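# Place the green ball atop an inverted paper cup

## Task

Set the green ball on the top of the paper cup, which stands upside down, so the ball stays there on its own and the cup is still upright. At the end, neither hand may be in contact with the ball or the cup.

## Robot and tools

ROBOT. Two arms, left_arm and right_arm, each end in a five-fingered hand. The left hand is the mirror image of the right. Base positions in the scene frame: left_arm (+0.015, +0.335, 0) m, right_arm (-0.038, -0.257, 0) m, both with quat_wxyz (+1.000, 0, 0, -0.017), a slight yaw. A two-camera stand is fixed behind the arms. Loose objects may occasionally get a brief push from outside.

FRAMES. Scene frame: origin at table-top height, midway between the nominal bases; +z up, +x forward over the table, +y toward left_arm. Arm names do not match image left and right. Each arm reports its hand pose in its own base frame, and its offsets use its own base axes. Fixed cameras and the table use the scene frame. The hand point sits 0.05 m in front of the palm and 0.15 m from the wrist face along the fingers. Its +z runs along the straight fingers and +y out of the palm. For the right hand, +x points across the palm away from the thumb; for the left hand, +x points toward the thumb. Straight fingers reach 0.06 to 0.07 m past the point and lie 0.06 m behind it along -y. A bracket on the little-finger side of the wrist can strike things.

ROW. Every action row has 28 numbers, each in [-1, 1], covering both arms even if only one moves. Order: left_arm dx, dy, dz, rx, ry, rz; left hand little, ring, middle, index, thumb_bend, thumb_turn, force_limit, speed; then the same 14 for right_arm. dx..rz are an offset, not a pose: they are measured from that arm's Hand target as it was when the action (or move) began, along that arm's base axes. Every row of one action counts from that same start, and repeated offsets keep adding. 1.0 equals 0.6 m or 180 degrees. rx, ry, rz form one rotation vector, turning about the Hand target position. All six zero means go to the Hand target. Hand numbers are absolute targets: +1 open or straight, -1 closed or curled; thumb_turn -1 puts the thumb opposite the fingers, +1 beside the palm. force_limit maps -1 to about 0 N and +1 to 10 N (15 N for the two thumb motors). speed rises from near zero at -1 to full at +0.48 and stays full up to +1. To keep a hand unchanged, resend the eight numbers of its last executed row; before any row, send its hand_measured, hand_force_limit and hand_speed. With the thumb in front, the hand can enclose objects about 0.035 to 0.065 m thick. For a gentle grip, close with speed -0.94 or lower.

TOOLS.
execute_actions(actions, cameras): actions is a list of actions; each action is up to 15 rows, one per 1/30 s step, and a short action repeats its final row. Images come only if actions is empty or cameras requests them.
move(target, speed, blend, blocking, cameras): target is a single 28-number row or a list of up to 15 rows, each counted from the same starting Hand targets. Hand points travel in straight lines and all arms finish together, within 10 s. speed is m/s, 0.002 to 4.3, default 0.25 (turns up to twice that in rad/s); one value or one per target. blend is in metres for corner rounding; 0 means stop at each target. blocking=false returns after about 0.5 s while motion continues. Paths do not avoid obstacles or the other arm, and passing near an arm's own base can flip its shoulder, so route around it.
wait(seconds 0 to 10, cameras): lets time pass with last commands held.
stop(cameras): brakes the running move.
zoom_image(camera, region): region [x0, y0, x1, y1] in image pixels, at most 504 by 504, on the latest image of cam_high, cam_low, cam_left_wrist or cam_right_wrist (each 672x504).
show_instructions(): shows reference images.
finished_scene(scene): ends the scene with its number, shown at the end of each result; irreversible.

RESULTS. Per arm: end_effector_position (m) and end_effector_quat_wxyz in its base frame; Hand target, the commanded pose after clipping, from which the next offsets count; joint positions, velocities, torques, motor temperatures. Per hand: hand_measured, hand_stopped_by (moving, target, force, stalled, fault), hand_load_n (positive when pushed open; near 0 after a lost grip), hand_force_limit, hand_speed. A move adds a move: line ending in done, off_target, moving, held or fault, plus limits such as paced or held. Resting 1 to 3 cm (sometimes 5 cm) short, mostly low, is normal and not a sign of contact; send the missing distance as a new offset. Orientation commands are clipped to 40 degrees from the measured one per step, and small turns can shift the hand point noticeably.

CAUTIONS. Avoid dropping or releasing moving objects, fast impacts and hard shoves. Faster moves and targets further beyond contact press harder. A blocked arm keeps pushing; command a target back past its hand point to relieve it. Do not let the arms or hands collide or grip each other. Keep finger loads moderate. Anything ending off the table fails the task. Long stretching, holding or pushing heats motors: MOTOR HOT appears at 85 °C and at 100 °C the arm drops for 30 to 60 s.

Each tool is called after ">>>" by a JSON object that holds its "fn" and its "kwargs".

Reference images:

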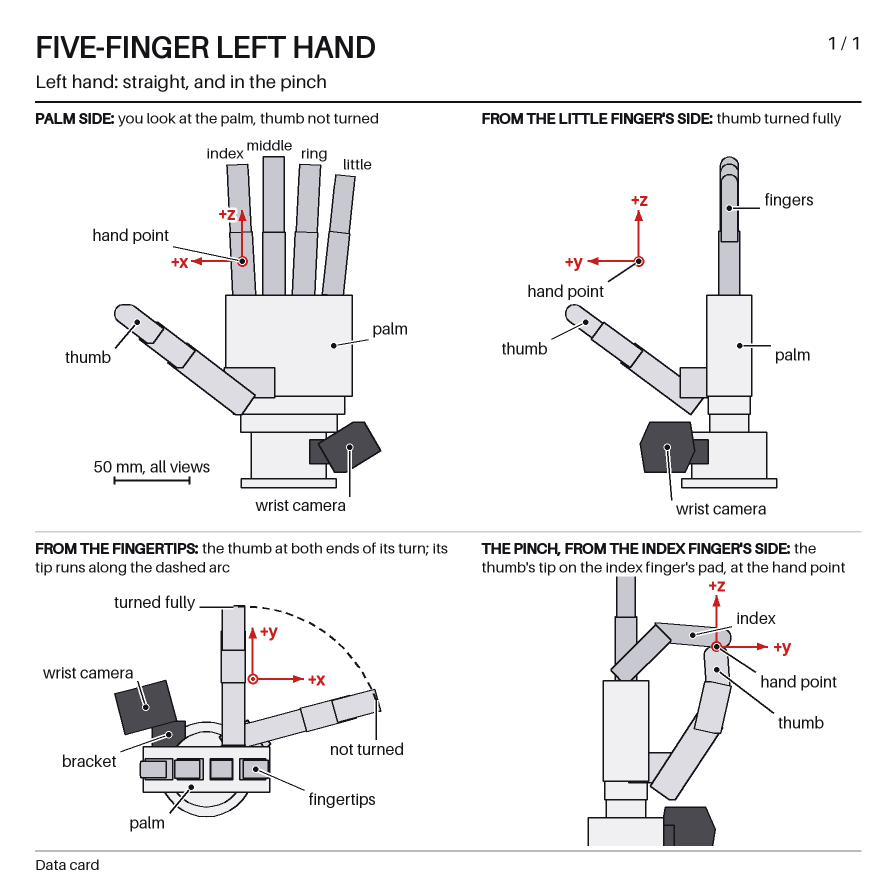

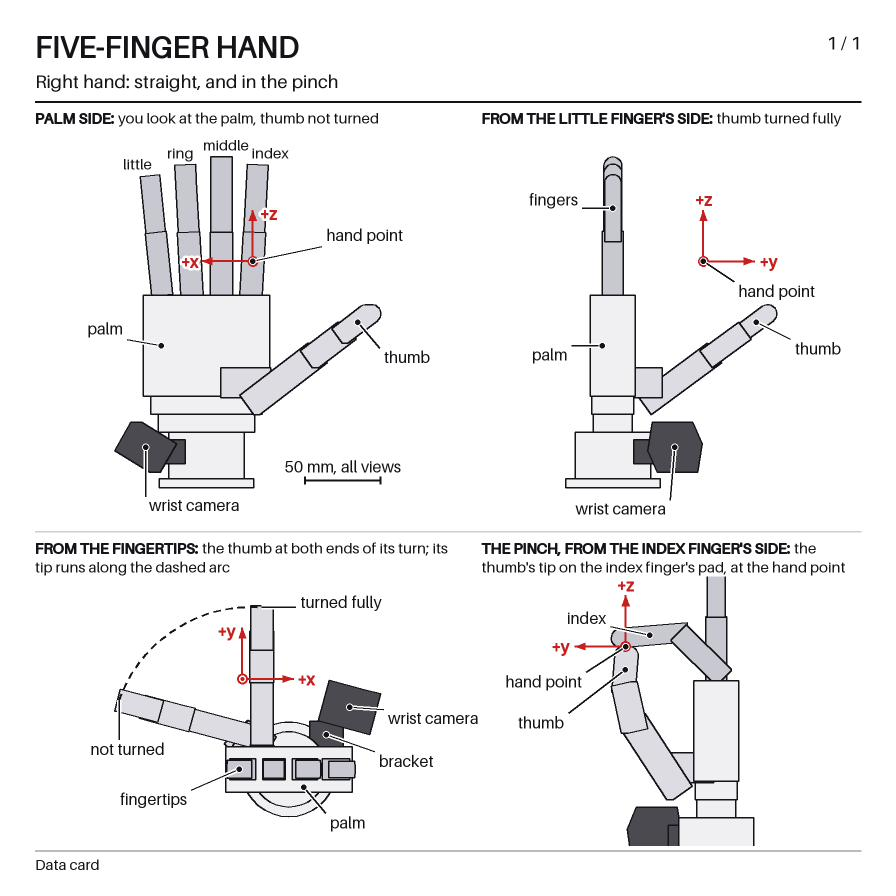

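## Session

>>> {"fn": "execute_actions", "kwargs": {"actions": []}}

Scene clock: 0.00 s.
left_arm: end_effector_position=(+0.2630, -0.4023, +0.3701) hand_measured=(+1.000, +1.000, +1.000, +1.000, +1.000, +1.000) hand_load_n=(+0.0, +0.0, +0.0, +0.0, +0.0, -0.5) hand_stopped_by=(target, target, target, target, target, target) hand_force_limit=0.00 hand_speed=-0.80 end_effector_quat_wxyz=(+0.473, +0.663, +0.262, -0.519) | right_arm: end_effector_position=(+0.4545, +0.0044, +0.2828) hand_measured=(+1.000, +1.000, +1.000, +1.000, +1.000, +1.000) hand_load_n=(+0.0, +0.0, +0.0, +0.0, +0.0, +0.0) hand_stopped_by=(target, target, target, target, target, target) hand_force_limit=0.00 hand_speed=-0.80 end_effector_quat_wxyz=(-0.234, +0.885, -0.401, -0.026)
Joint positions: left_arm=[-0.602 1.1 0.806 0.192 1.424 2.034] | right_arm=[-0.136 1.623 1.729 -1.585 -0.467 -0.833]
Joint velocities: within noise
Joint torques (N m): no reading
Motor temperatures (°C): left_arm=[30 28 30 34 28 24] | right_arm=[30 26 28 27 29 30]
Heat: left arm: hottest wrist pitch 34 °C; right arm: hottest waist 30 °C.
Hand target: left_arm +0.2655, -0.4040, +0.3837; +0.481, +0.665, +0.252, -0.513 | right_arm +0.4602, +0.0037, +0.2968; -0.240, +0.886, -0.397, -0.007

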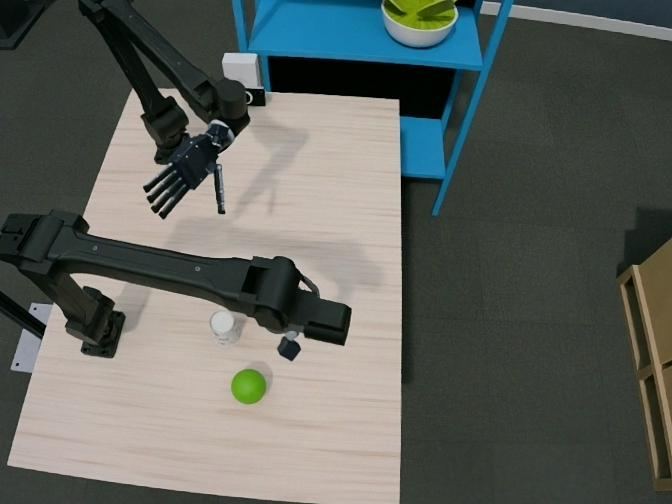

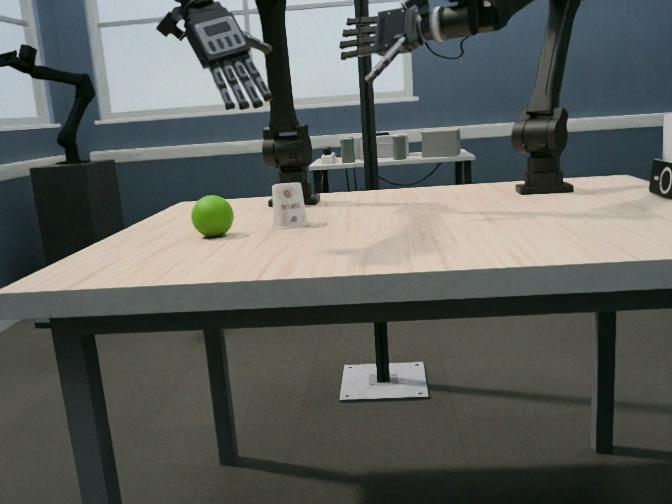

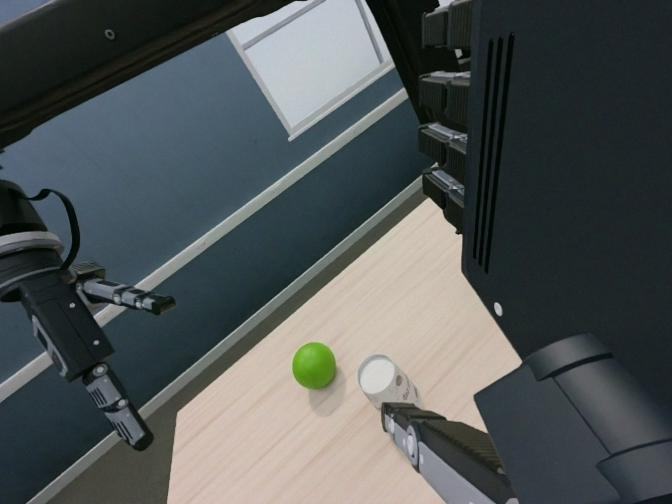

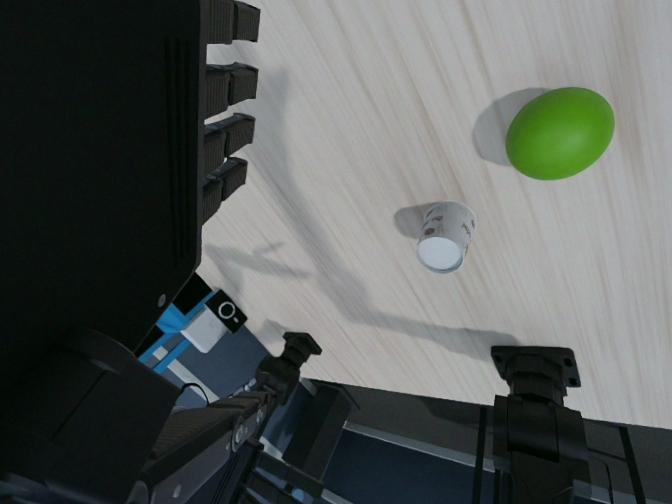

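>>> {"fn": "zoom_image", "kwargs": {"camera": "cam_high", "region": [180, 290, 300, 420]}}

>>> {"fn": "zoom_image", "kwargs": {"camera": "cam_low", "region": [170, 160, 330, 260]}}

>>> {"fn": "zoom_image", "kwargs": {"camera": "cam_right_wrist", "region": [360, 60, 640, 300]}}

Scaled by 3.877 from the camera's 672x504 image, which has a finer 960x720 frame.

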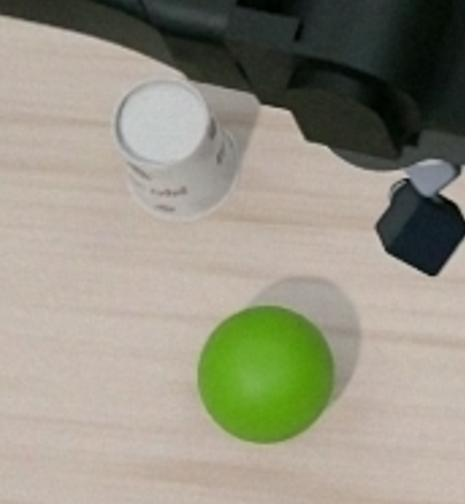

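Scaled by 3.150 from the camera's 672x504 image, which has a finer 960x720 frame.

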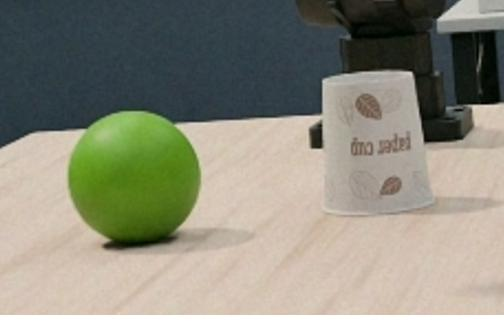

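Scaled by 1.800 from the camera's 672x504 image, which has a finer 960x720 frame.

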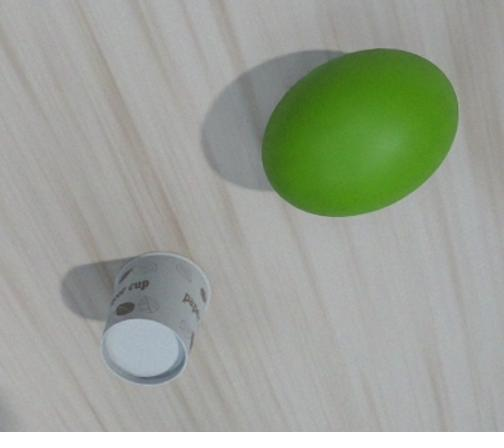

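>>> {"fn": "move", "kwargs": {"target": [0,0,0,0,0,0,1,1,1,1,1,1,0,-0.8,-0.2037,-0.1878,-0.1613,0.0903,-0.1502,0.0672,1,1,1,1,1,-1,0,0], "speed": 0.2, "cameras": ["all"]}}

Scene clock: 146.13 s.
left_arm: end_effector_position=(+0.2630, -0.4023, +0.3701) hand_measured=(+1.000, +1.000, +1.000, +1.000, +1.000, +1.000) hand_load_n=(+0.0, +0.0, +0.0, +0.0, +0.0, +0.0) hand_stopped_by=(target, target, target, target, target, target) hand_force_limit=0.00 hand_speed=-0.80 end_effector_quat_wxyz=(+0.473, +0.663, +0.262, -0.519) | right_arm: end_effector_position=(+0.3354, -0.1025, +0.1968) hand_measured=(+1.000, +1.000, +1.000, +1.000, +1.000, -1.000) hand_load_n=(+0.0, +0.0, +0.0, +0.0, +0.0, +0.0) hand_stopped_by=(target, target, target, target, target, target) hand_force_limit=0.00 hand_speed=0.00 end_effector_quat_wxyz=(-0.444, +0.859, -0.229, +0.115)
Joint positions: left_arm=[-0.602 1.1 0.806 0.192 1.424 2.034] | right_arm=[-0.64 1.382 1.159 -1.525 -0.942 -1.78]
Joint torques (N m): left_arm=[0.15 -6.95 10.52 1.44 0.11 0.02] | right_arm=[-1.44 -8.06 9.39 -0.44 -0.98 -0.11]
Motor temperatures (°C): left_arm=[30 28 34 32 26 24] | right_arm=[29 28 36 26 27 28]
Heat: left arm: hottest elbow 34 °C; right arm: hottest elbow 36 °C.
Hand target: left_arm +0.2655, -0.4040, +0.3837; +0.481, +0.665, +0.252, -0.513 | right_arm +0.3380, -0.1089, +0.2000; -0.445, +0.857, -0.231, +0.119
Off the commanded pose: left_arm 0.014 m, 2 deg | right_arm 0.008 m, 1 deg.
move: off_target (left_arm)
camera_calibration:
cam_right_wrist: T_world_to_cam=[[-0.0165874, -0.601411, -0.798768, 0.1001], [-0.98436, -0.130307, 0.118553, 0.288857], [-0.175384, 0.788242, -0.589843, 0.370314], [0, 0, 0, 1]] pos_world=[0.350946, -0.194056, 0.264139]

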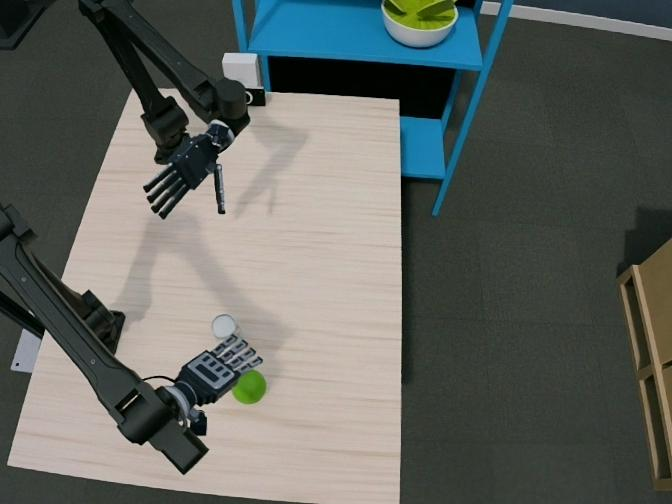

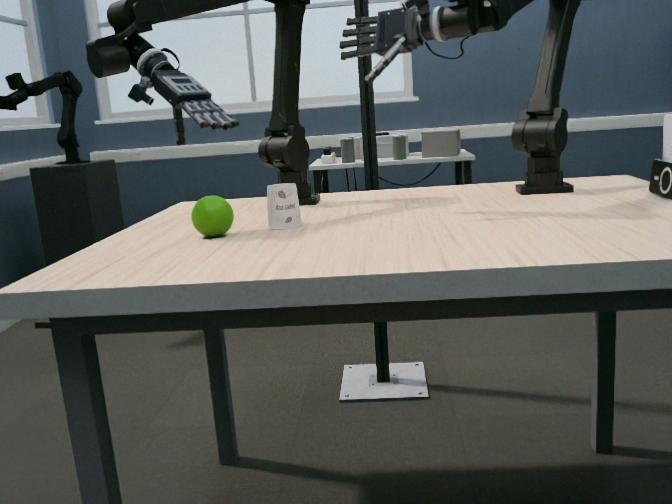

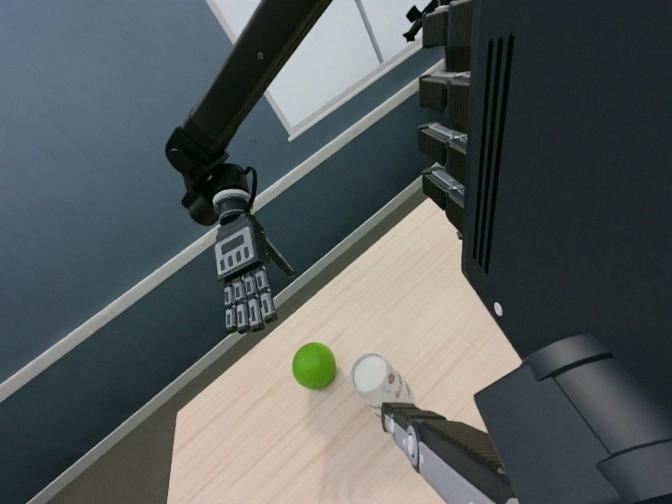

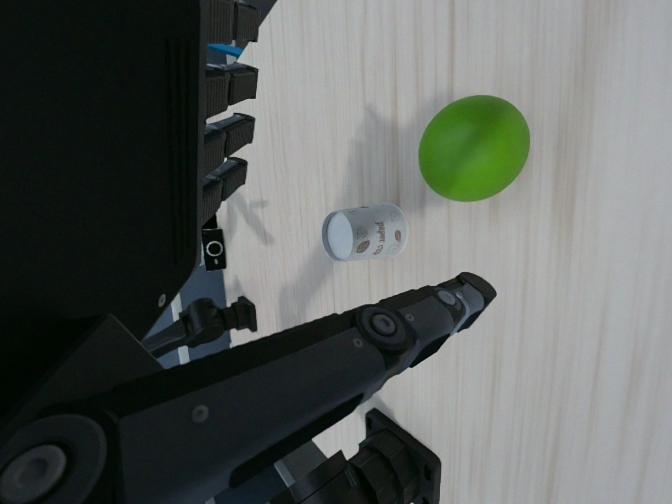

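>>> {"fn": "zoom_image", "kwargs": {"camera": "cam_high", "region": [160, 300, 290, 420]}}

>>> {"fn": "zoom_image", "kwargs": {"camera": "cam_right_wrist", "region": [300, 80, 560, 320]}}

Scaled by 3.877 from the camera's 672x504 image, which has a finer 960x720 frame.

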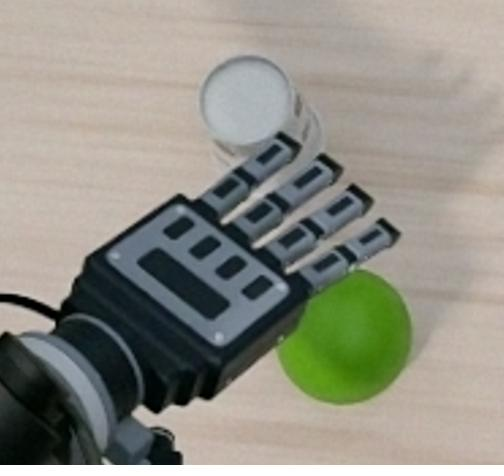

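Scaled by 1.938 from the camera's 672x504 image, which has a finer 960x720 frame.

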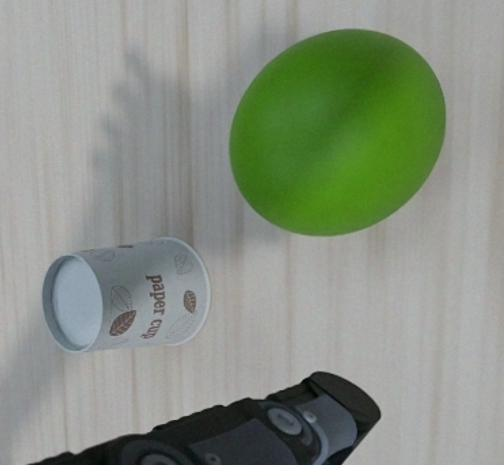

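>>> {"fn": "zoom_image", "kwargs": {"camera": "cam_low", "region": [120, 40, 320, 240]}}

Scaled by 2.520 from the camera's 672x504 image, which has a finer 960x720 frame.

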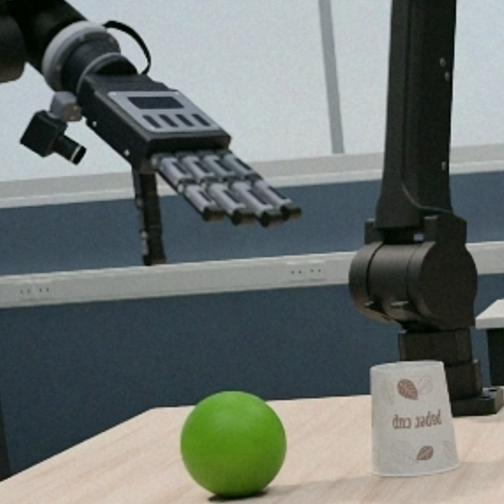

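>>> {"fn": "move", "kwargs": {"target": [0,0,0,0,0,0,1,1,1,1,1,1,0,-0.8,0.06,0.0383,-0.1333,0,0,0,1,1,1,1,1,-1,0,0], "speed": 0.15, "cameras": ["all"]}}

Scene clock: 181.60 s.
left_arm: end_effector_position=(+0.2630, -0.4023, +0.3701) hand_measured=(+1.000, +1.000, +1.000, +1.000, +1.000, +1.000) hand_load_n=(+0.0, +0.0, +0.0, +0.0, -0.5, +0.0) hand_stopped_by=(target, target, target, target, target, target) hand_force_limit=0.00 hand_speed=-0.80 end_effector_quat_wxyz=(+0.473, +0.663, +0.262, -0.519) | right_arm: end_effector_position=(+0.3691, -0.0885, +0.1202) hand_measured=(+1.000, +1.000, +1.000, +1.000, +1.000, -1.000) hand_load_n=(+0.0, +0.0, +0.0, +0.0, +0.0, +0.0) hand_stopped_by=(target, target, target, target, target, target) hand_force_limit=0.00 hand_speed=0.00 end_effector_quat_wxyz=(-0.445, +0.857, -0.234, +0.118)
Joint positions: left_arm=[-0.602 1.1 0.806 0.192 1.424 2.034] | right_arm=[-0.564 1.472 1.042 -1.195 -0.955 -1.629]
Joint torques (N m): left_arm=[0.21 -6.95 10.55 1.44 0.11 0.02] | right_arm=[0.32 -9.11 7.98 0.57 -0.91 0.03]
Heat: left arm: hottest elbow 34 °C; right arm: hottest elbow 37 °C.
Hand target: left_arm +0.2655, -0.4040, +0.3837; +0.481, +0.665, +0.252, -0.513 | right_arm +0.3740, -0.0860, +0.1200; -0.445, +0.857, -0.231, +0.119
Off the commanded pose: left_arm 0.014 m, 2 deg | right_arm 0.006 m, 0 deg.
move: off_target (left_arm)
camera_calibration:
cam_right_wrist: T_world_to_cam=[[-0.0228741, -0.59901, -0.800414, 0.0505465], [-0.986083, -0.118358, 0.116756, 0.334805], [-0.164674, 0.791946, -0.587967, 0.31613], [0, 0, 0, 1]] pos_world=[0.38336, -0.180453, 0.187241]

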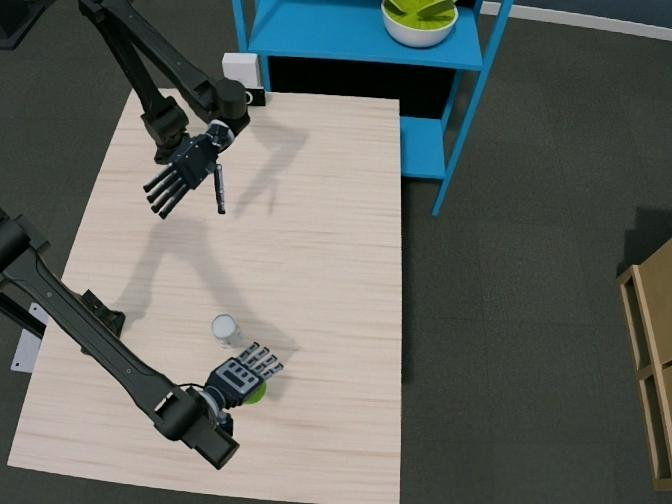

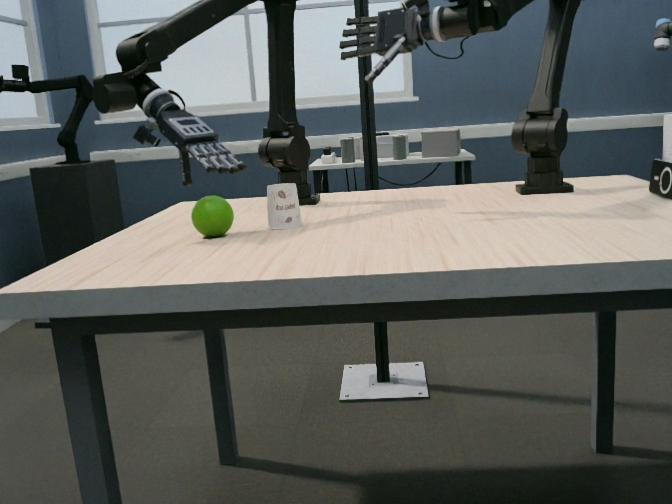

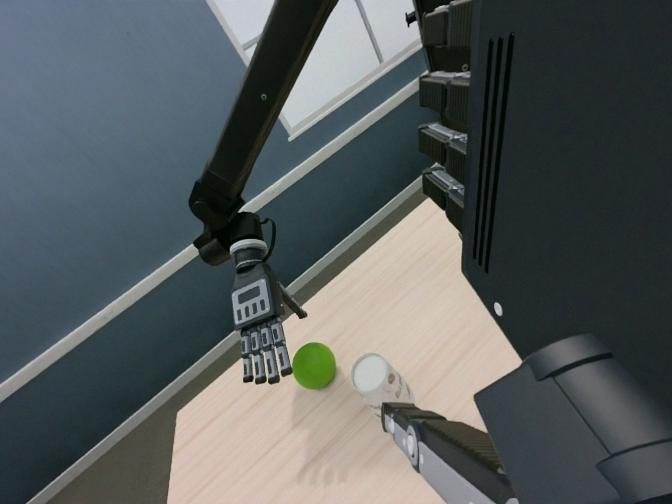

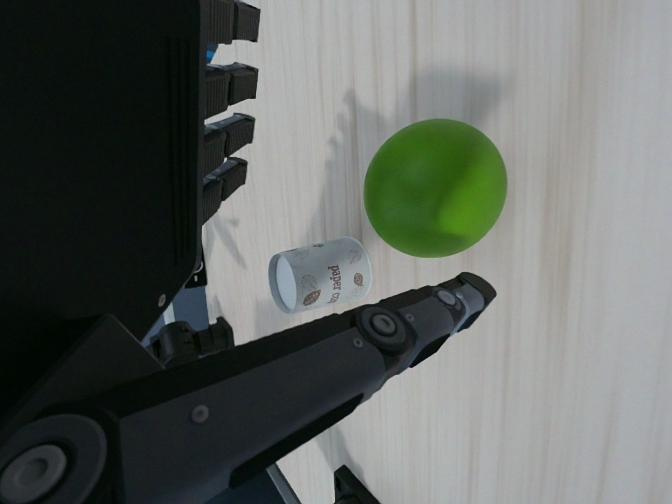

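>>> {"fn": "move", "kwargs": {"target": [[0,0,0,0,0,0,1,1,1,1,1,1,0,-0.8,0.004,0.0143,-0.02,0,0,0,1,1,1,1,1,-1,0,0],[0,0,0,0,0,0,1,1,1,1,1,1,0,-0.8,0.004,0.0143,-0.125,0,0,0,1,1,1,1,1,-1,0,0]], "speed": 0.08, "cameras": ["all"]}}

Scene clock: 195.10 s.
left_arm: end_effector_position=(+0.2630, -0.4023, +0.3701) hand_measured=(+1.000, +1.000, +1.000, +1.000, +1.000, +1.000) hand_load_n=(+0.0, +0.0, +0.0, +0.0, +0.0, +0.0) hand_stopped_by=(target, target, target, target, target, target) hand_force_limit=0.00 hand_speed=-0.80 end_effector_quat_wxyz=(+0.473, +0.663, +0.262, -0.519) | right_arm: end_effector_position=(+0.3716, -0.0803, +0.0464) hand_measured=(+1.000, +1.000, +1.000, +1.000, +1.000, -1.000) hand_load_n=(+0.0, +0.0, +0.0, +0.0, +0.0, +0.0) hand_stopped_by=(target, target, target, target, target, target) hand_force_limit=0.00 hand_speed=0.00 end_effector_quat_wxyz=(-0.444, +0.857, -0.234, +0.119)
Joint positions: left_arm=[-0.602 1.1 0.806 0.192 1.424 2.034] | right_arm=[-0.542 1.565 0.925 -0.951 -0.955 -1.59]
Joint torques (N m): left_arm=[0.21 -6.95 10.55 1.44 0.11 0.01] | right_arm=[0.26 -9.29 7.13 0.55 -0.94 0.05]
Heat: left arm: hottest elbow 34 °C; right arm: hottest elbow 37 °C.
Hand target: left_arm +0.2655, -0.4040, +0.3837; +0.481, +0.665, +0.252, -0.513 | right_arm +0.3763, -0.0774, +0.0450; -0.445, +0.857, -0.231, +0.119
Off the commanded pose: left_arm 0.014 m, 2 deg | right_arm 0.006 m, 0 deg.
move: off_target (left_arm)
camera_calibration:
cam_right_wrist: T_world_to_cam=[[-0.0217109, -0.600678, -0.799196, -0.00415598], [-0.986392, -0.117439, 0.115064, 0.347132], [-0.162973, 0.790819, -0.589954, 0.265957], [0, 0, 0, 1]] pos_world=[0.385661, -0.172054, 0.113639]

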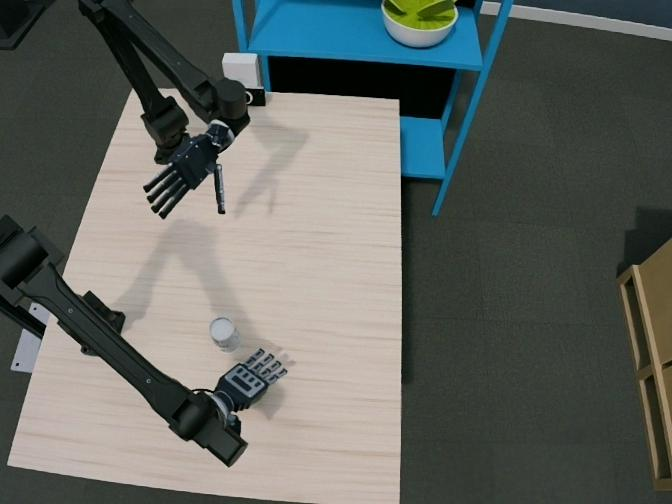

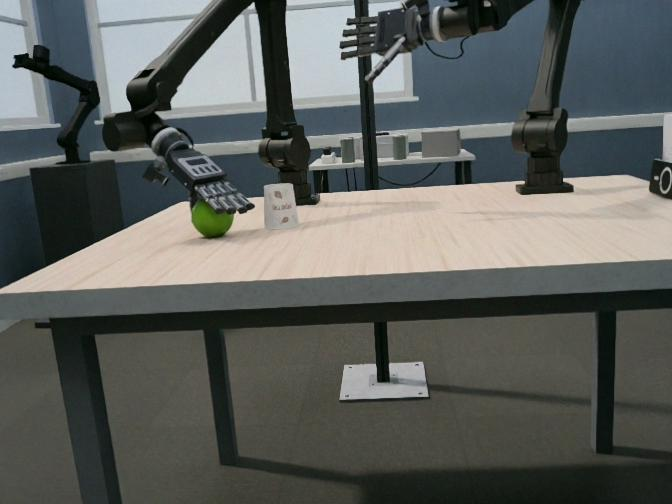

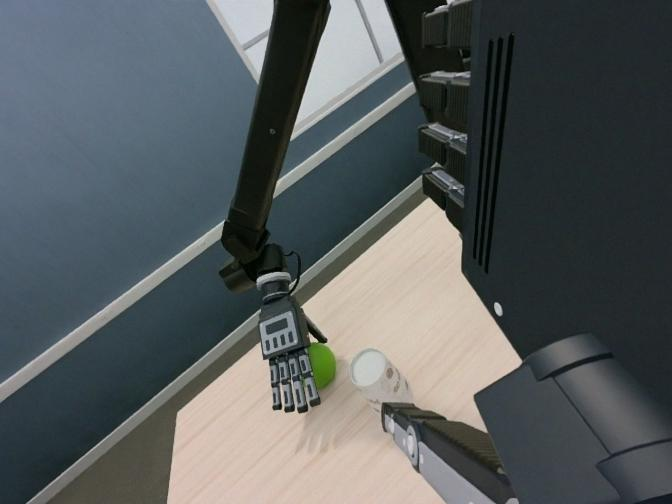

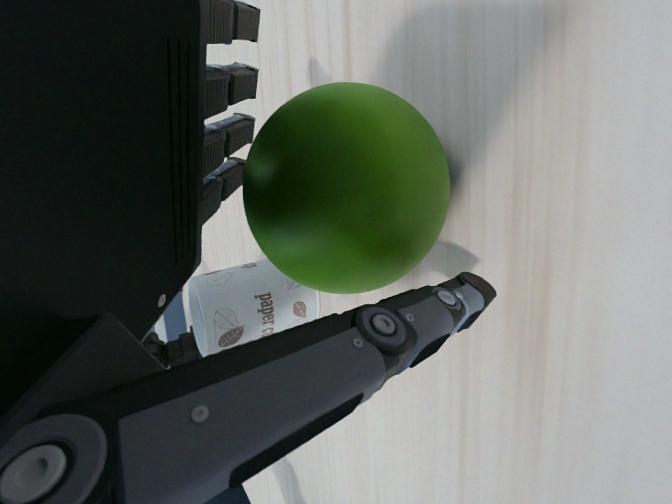

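>>> {"fn": "move", "kwargs": {"target": [0,0,0,0,0,0,1,1,1,1,1,1,0,-0.8,0,0,0,0,0,0,1,0.3,0,0,1,-1,-0.4,-0.9], "cameras": ["cam_right_wrist","cam_low"]}}

>>> {"fn": "wait", "kwargs": {"seconds": 3, "cameras": ["all"]}}

Scene clock: 204.73 s.
left_arm: end_effector_position=(+0.2630, -0.4023, +0.3701) hand_measured=(+1.000, +1.000, +1.000, +1.000, +1.000, +1.000) hand_load_n=(+0.0, +0.0, +0.0, +0.0, +0.0, +0.0) hand_stopped_by=(target, target, target, target, target, target) hand_force_limit=0.00 hand_speed=-0.80 end_effector_quat_wxyz=(+0.473, +0.663, +0.262, -0.519) | right_arm: end_effector_position=(+0.3722, -0.0786, +0.0471) hand_measured=(+1.000, +0.300, +0.228, +0.154, +1.000, -1.000) hand_load_n=(+0.0, +0.0, +2.0, +3.0, +0.5, +0.0) hand_stopped_by=(target, target, force, force, target, target) hand_force_limit=-0.40 hand_speed=-0.90 end_effector_quat_wxyz=(-0.446, +0.856, -0.233, +0.119)
Joint positions: left_arm=[-0.602 1.1 0.806 0.192 1.424 2.034] | right_arm=[-0.54 1.565 0.925 -0.951 -0.96 -1.589]
Joint torques (N m): left_arm=[0.15 -6.95 10.54 1.44 0.11 0.02] | right_arm=[0.15 -9.23 7.15 0.64 -0.7 0.04]
Heat: left arm: hottest elbow 34 °C; right arm: hottest elbow 36 °C.
Hand target: left_arm +0.2655, -0.4040, +0.3837; +0.481, +0.665, +0.252, -0.513 | right_arm +0.3763, -0.0773, +0.0450; -0.445, +0.857, -0.231, +0.119
Off the commanded pose: left_arm 0.014 m, 2 deg | right_arm 0.005 m, 0 deg.
move: off_target (left_arm)
camera_calibration:
cam_right_wrist: T_world_to_cam=[[-0.0193441, -0.596587, -0.802315, -0.00291599], [-0.98639, -0.119665, 0.112763, 0.347832], [-0.163282, 0.793577, -0.586153, 0.2653], [0, 0, 0, 1]] pos_world=[0.38636, -0.170652, 0.113944]
Images, in order (width x height): cam_low 672x504, cam_right_wrist 672x504.

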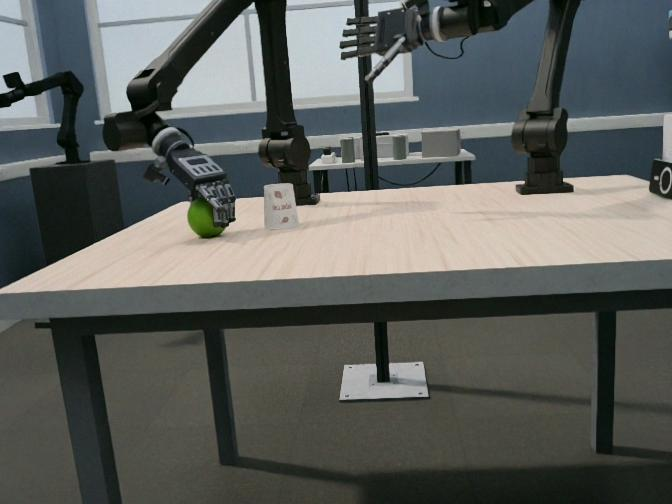

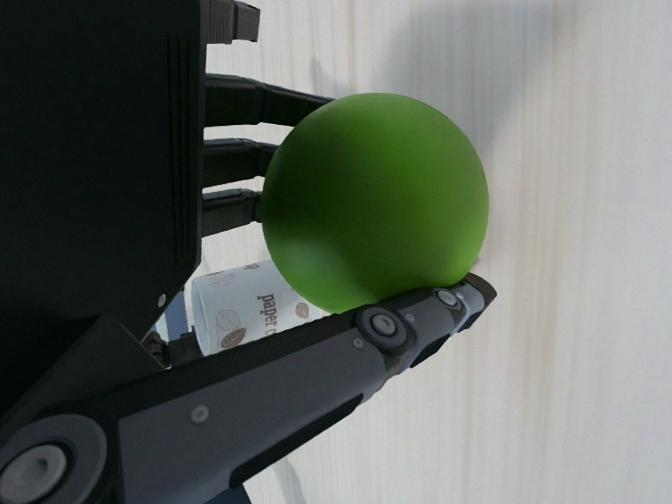

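Scene clock: 207.73 s.
left_arm: end_effector_position=(+0.2630, -0.4023, +0.3701) hand_measured=(+1.000, +1.000, +1.000, +1.000, +1.000, +1.000) hand_load_n=(+0.0, +0.0, +0.0, +0.0, +0.0, +0.0) hand_stopped_by=(target, target, target, target, target, target) hand_force_limit=0.00 hand_speed=-0.80 end_effector_quat_wxyz=(+0.473, +0.663, +0.262, -0.519) | right_arm: end_effector_position=(+0.3722, -0.0786, +0.0471) hand_measured=(+1.000, +0.300, +0.228, +0.154, +1.000, -1.000) hand_load_n=(+0.0, +0.0, +2.0, +3.0, +0.5, +0.0) hand_stopped_by=(target, target, force, force, target, target) hand_force_limit=-0.40 hand_speed=-0.90 end_effector_quat_wxyz=(-0.446, +0.856, -0.233, +0.119)
Joint positions: left_arm=[-0.602 1.1 0.806 0.192 1.424 2.034] | right_arm=[-0.54 1.565 0.925 -0.951 -0.96 -1.589]
Joint torques (N m): left_arm=[0.15 -6.95 10.54 1.44 0.11 0.01] | right_arm=[0.09 -9.23 7.16 0.65 -0.69 0.03]
Heat: left arm: hottest elbow 34 °C; right arm: hottest elbow 36 °C.
Hand target: left_arm +0.2655, -0.4040, +0.3837; +0.481, +0.665, +0.252, -0.513 | right_arm +0.3763, -0.0773, +0.0450; -0.445, +0.857, -0.231, +0.119
Off the commanded pose: left_arm 0.014 m, 2 deg | right_arm 0.005 m, 0 deg.
wait: 3.00 s; at rest by 0.17 s
camera_calibration:
cam_right_wrist: T_world_to_cam=[[-0.0193441, -0.596587, -0.802315, -0.00291599], [-0.98639, -0.119665, 0.112763, 0.347832], [-0.163282, 0.793577, -0.586153, 0.2653], [0, 0, 0, 1]] pos_world=[0.38636, -0.170652, 0.113944]

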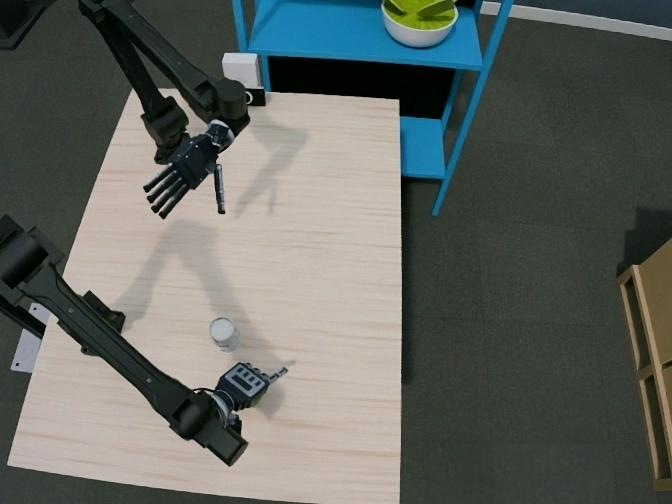

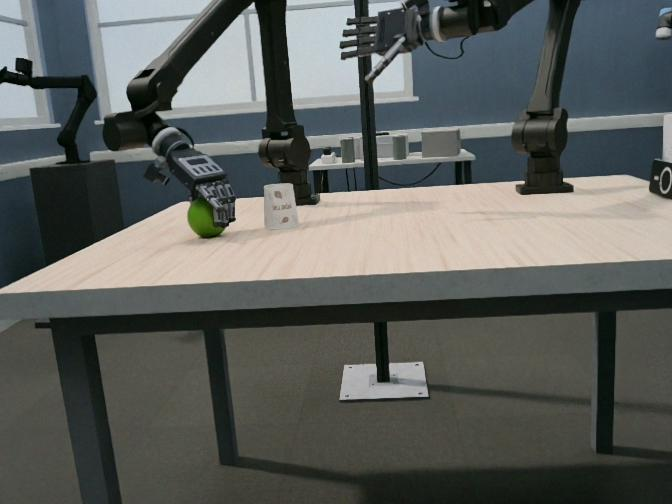

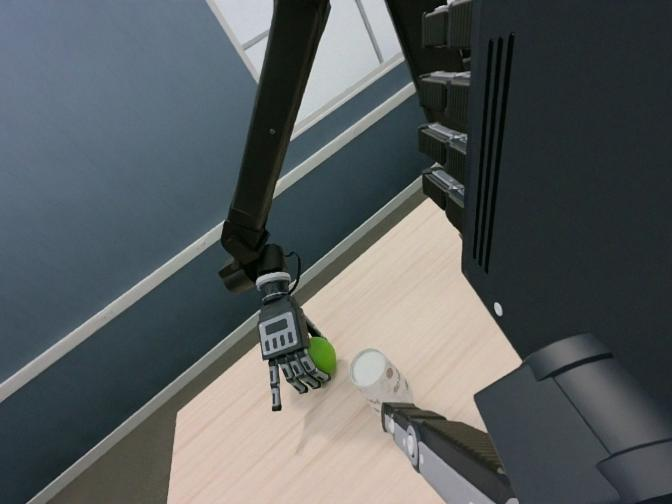

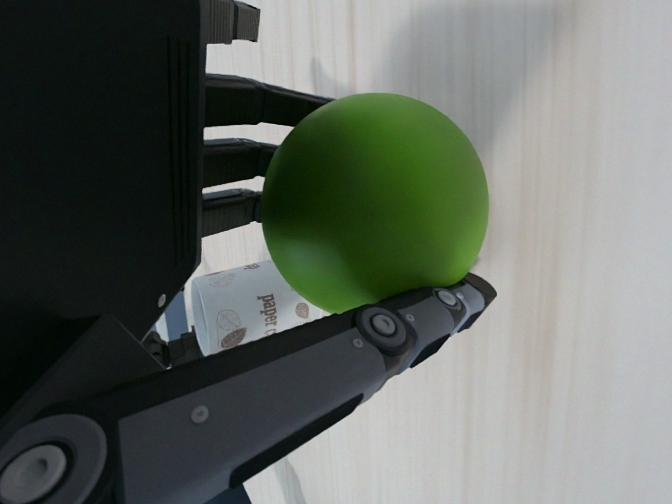

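>>> {"fn": "move", "kwargs": {"target": [[0,0,0,0,0,0,1,1,1,1,1,1,0,-0.8,0,0,0,0,0,0,1,0,0,0,1,-1,-0.6,-0.9],[0,0,0,0,0,0,1,1,1,1,1,1,0,-0.8,0,0,0.1,0,0,0,1,0,0,0,1,-1,-0.6,-0.9]], "speed": 0.08, "cameras": ["cam_right_wrist","cam_low"]}}

Scene clock: 213.63 s.
left_arm: end_effector_position=(+0.2630, -0.4023, +0.3701) hand_measured=(+1.000, +1.000, +1.000, +1.000, +1.000, +1.000) hand_load_n=(+0.0, +0.0, +0.0, +0.0, +0.5, +0.0) hand_stopped_by=(target, target, target, target, target, target) hand_force_limit=0.00 hand_speed=-0.80 end_effector_quat_wxyz=(+0.473, +0.663, +0.262, -0.519) | right_arm: end_effector_position=(+0.3596, -0.0714, +0.0839) hand_measured=(+1.000, +0.144, +0.228, +0.154, +1.000, -1.000) hand_load_n=(+0.0, +2.0, +1.0, +2.5, +1.0, +1.0) hand_stopped_by=(target, force, force, force, target, target) hand_force_limit=-0.60 hand_speed=-0.90 end_effector_quat_wxyz=(-0.451, +0.853, -0.244, +0.099)
Joint positions: left_arm=[-0.602 1.1 0.806 0.192 1.424 2.034] | right_arm=[-0.54 1.5 0.96 -1.096 -0.958 -1.587]
Joint torques (N m): left_arm=[0.15 -6.95 10.55 1.44 0.11 0.01] | right_arm=[0.09 -10.75 11.03 -0.31 -0.81 0.03]
Heat: left arm: hottest elbow 34 °C; right arm: hottest elbow 36 °C.
Hand target: left_arm +0.2655, -0.4040, +0.3837; +0.481, +0.665, +0.252, -0.513 | right_arm +0.3763, -0.0774, +0.1049; -0.445, +0.857, -0.231, +0.118
Off the commanded pose: left_arm 0.014 m, 2 deg | right_arm 0.028 m, 3 deg.
move: off_target (left_arm, right_arm)
camera_calibration:
cam_right_wrist: T_world_to_cam=[[-0.0535437, -0.578905, -0.813635, 0.04506], [-0.981016, -0.121594, 0.151074, 0.326791], [-0.18639, 0.806278, -0.561404, 0.286211], [0, 0, 0, 1]] pos_world=[0.376347, -0.164945, 0.147973]
Images, in order (width x height): cam_low 672x504, cam_right_wrist 672x504.

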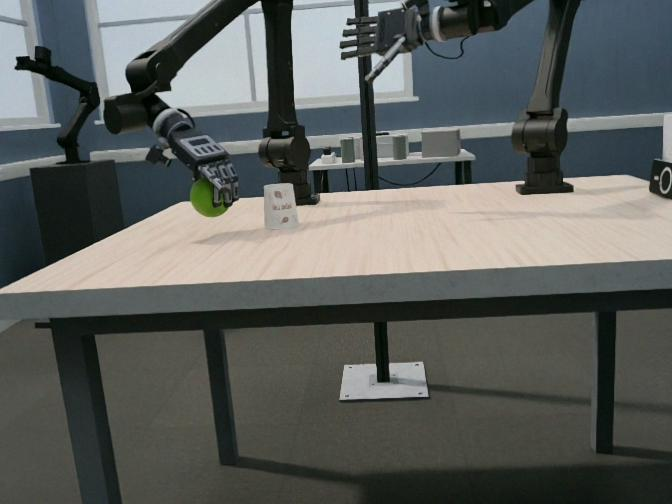

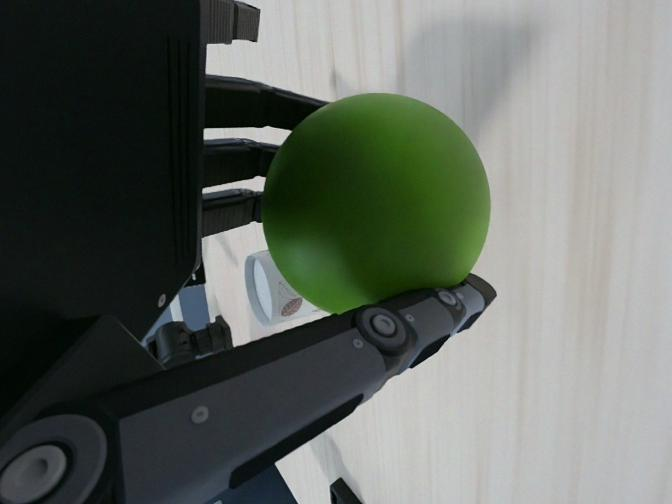

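>>> {"fn": "move", "kwargs": {"target": [0,0,0,0,0,0,1,1,1,1,1,1,0,-0.8,0,0,0.175,0,0,0,1,0,0,0,1,-1,-0.6,-0.9], "speed": 0.1, "cameras": ["all"]}}

Scene clock: 217.70 s.
left_arm: end_effector_position=(+0.2630, -0.4023, +0.3701) hand_measured=(+1.000, +1.000, +1.000, +1.000, +1.000, +1.000) hand_load_n=(+0.0, +0.0, +0.0, +0.0, +0.0, +0.0) hand_stopped_by=(target, target, target, target, target, target) hand_force_limit=0.00 hand_speed=-0.80 end_effector_quat_wxyz=(+0.473, +0.663, +0.262, -0.519) | right_arm: end_effector_position=(+0.3632, -0.0736, +0.1854) hand_measured=(+1.000, +0.144, +0.228, +0.154, +1.000, -1.000) hand_load_n=(+0.0, +2.5, +1.5, +2.5, +1.0, +1.0) hand_stopped_by=(target, force, force, force, target, target) hand_force_limit=-0.60 hand_speed=-0.90 end_effector_quat_wxyz=(-0.451, +0.853, -0.246, +0.096)
Joint positions: left_arm=[-0.602 1.1 0.806 0.192 1.424 2.034] | right_arm=[-0.54 1.405 1.147 -1.383 -0.958 -1.585]
Joint torques (N m): left_arm=[0.21 -6.95 10.54 1.46 0.11 0.02] | right_arm=[0.03 -10.23 12.46 -0.29 -0.82 0.02]
Heat: left arm: hottest elbow 34 °C; right arm: hottest elbow 36 °C.
Hand target: left_arm +0.2655, -0.4040, +0.3837; +0.481, +0.665, +0.252, -0.513 | right_arm +0.3763, -0.0774, +0.2099; -0.445, +0.857, -0.231, +0.118
Off the commanded pose: left_arm 0.014 m, 2 deg | right_arm 0.028 m, 3 deg.
move: off_target (left_arm, right_arm)
camera_calibration:
cam_right_wrist: T_world_to_cam=[[-0.0579897, -0.576612, -0.814958, 0.12876], [-0.980385, -0.121139, 0.155471, 0.313675], [-0.18837, 0.807988, -0.558276, 0.345904], [0, 0, 0, 1]] pos_world=[0.380146, -0.167244, 0.249277]

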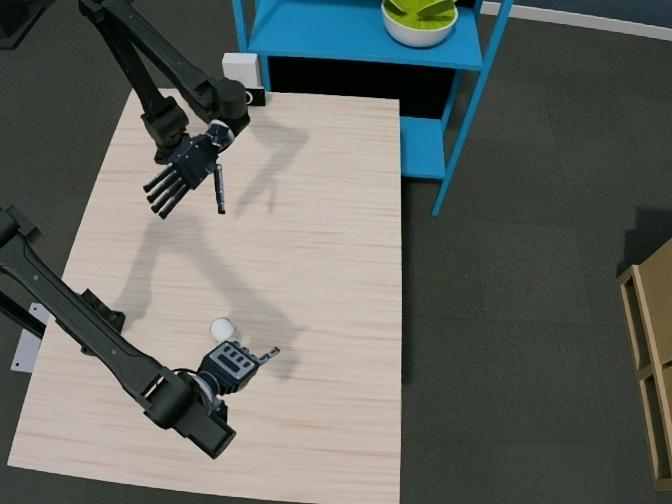

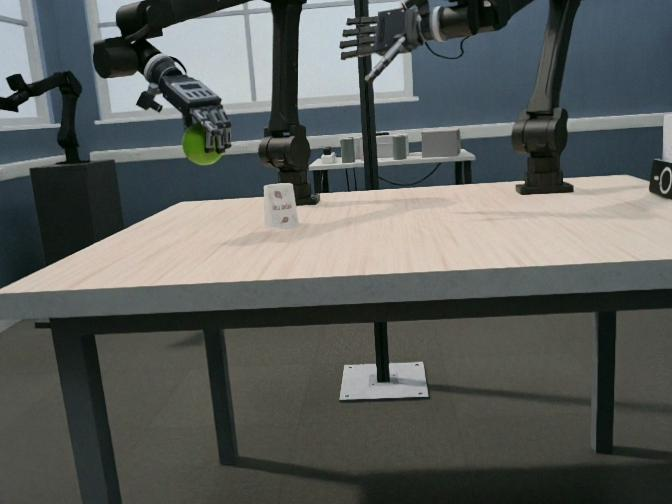

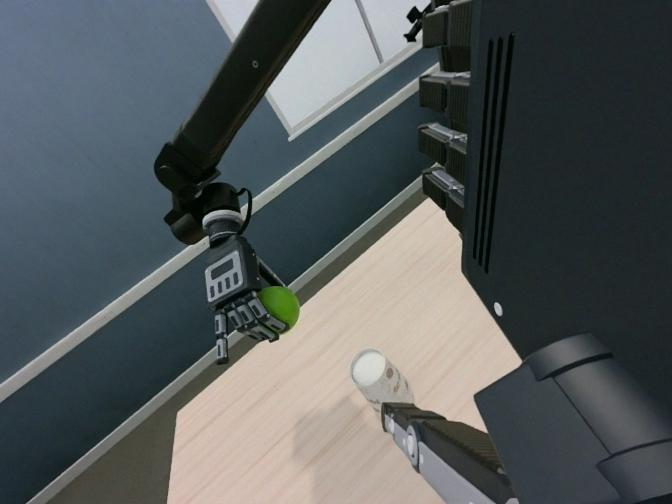

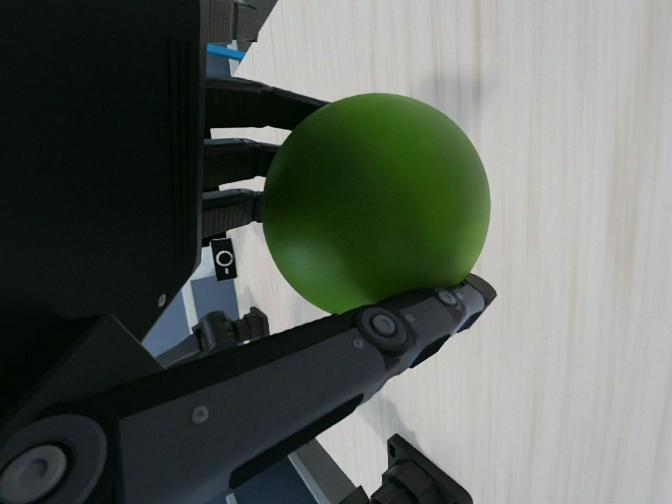

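>>> {"fn": "zoom_image", "kwargs": {"camera": "cam_high", "region": [160, 290, 290, 420]}}

>>> {"fn": "zoom_image", "kwargs": {"camera": "cam_low", "region": [150, 60, 330, 240]}}

Scaled by 3.877 from the camera's 672x504 image, which has a finer 960x720 frame.

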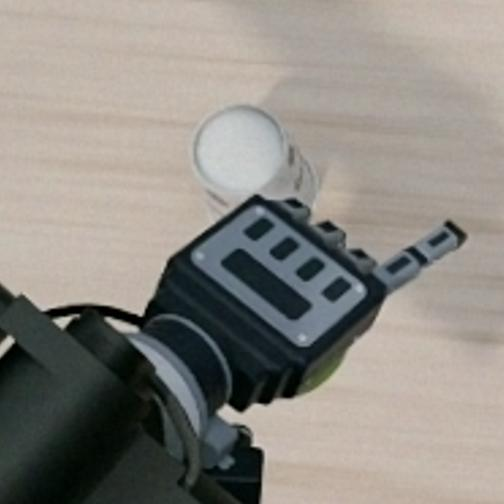

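Scaled by 2.800 from the camera's 672x504 image, which has a finer 960x720 frame.

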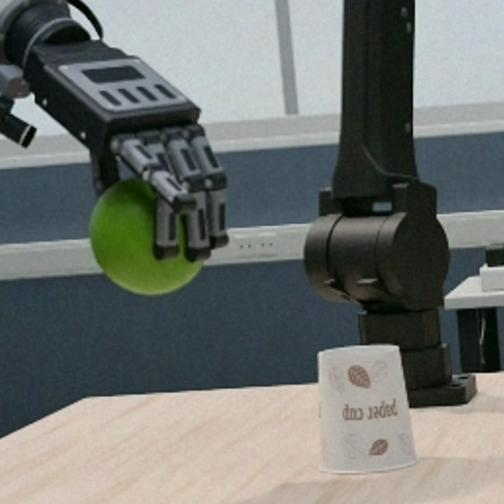

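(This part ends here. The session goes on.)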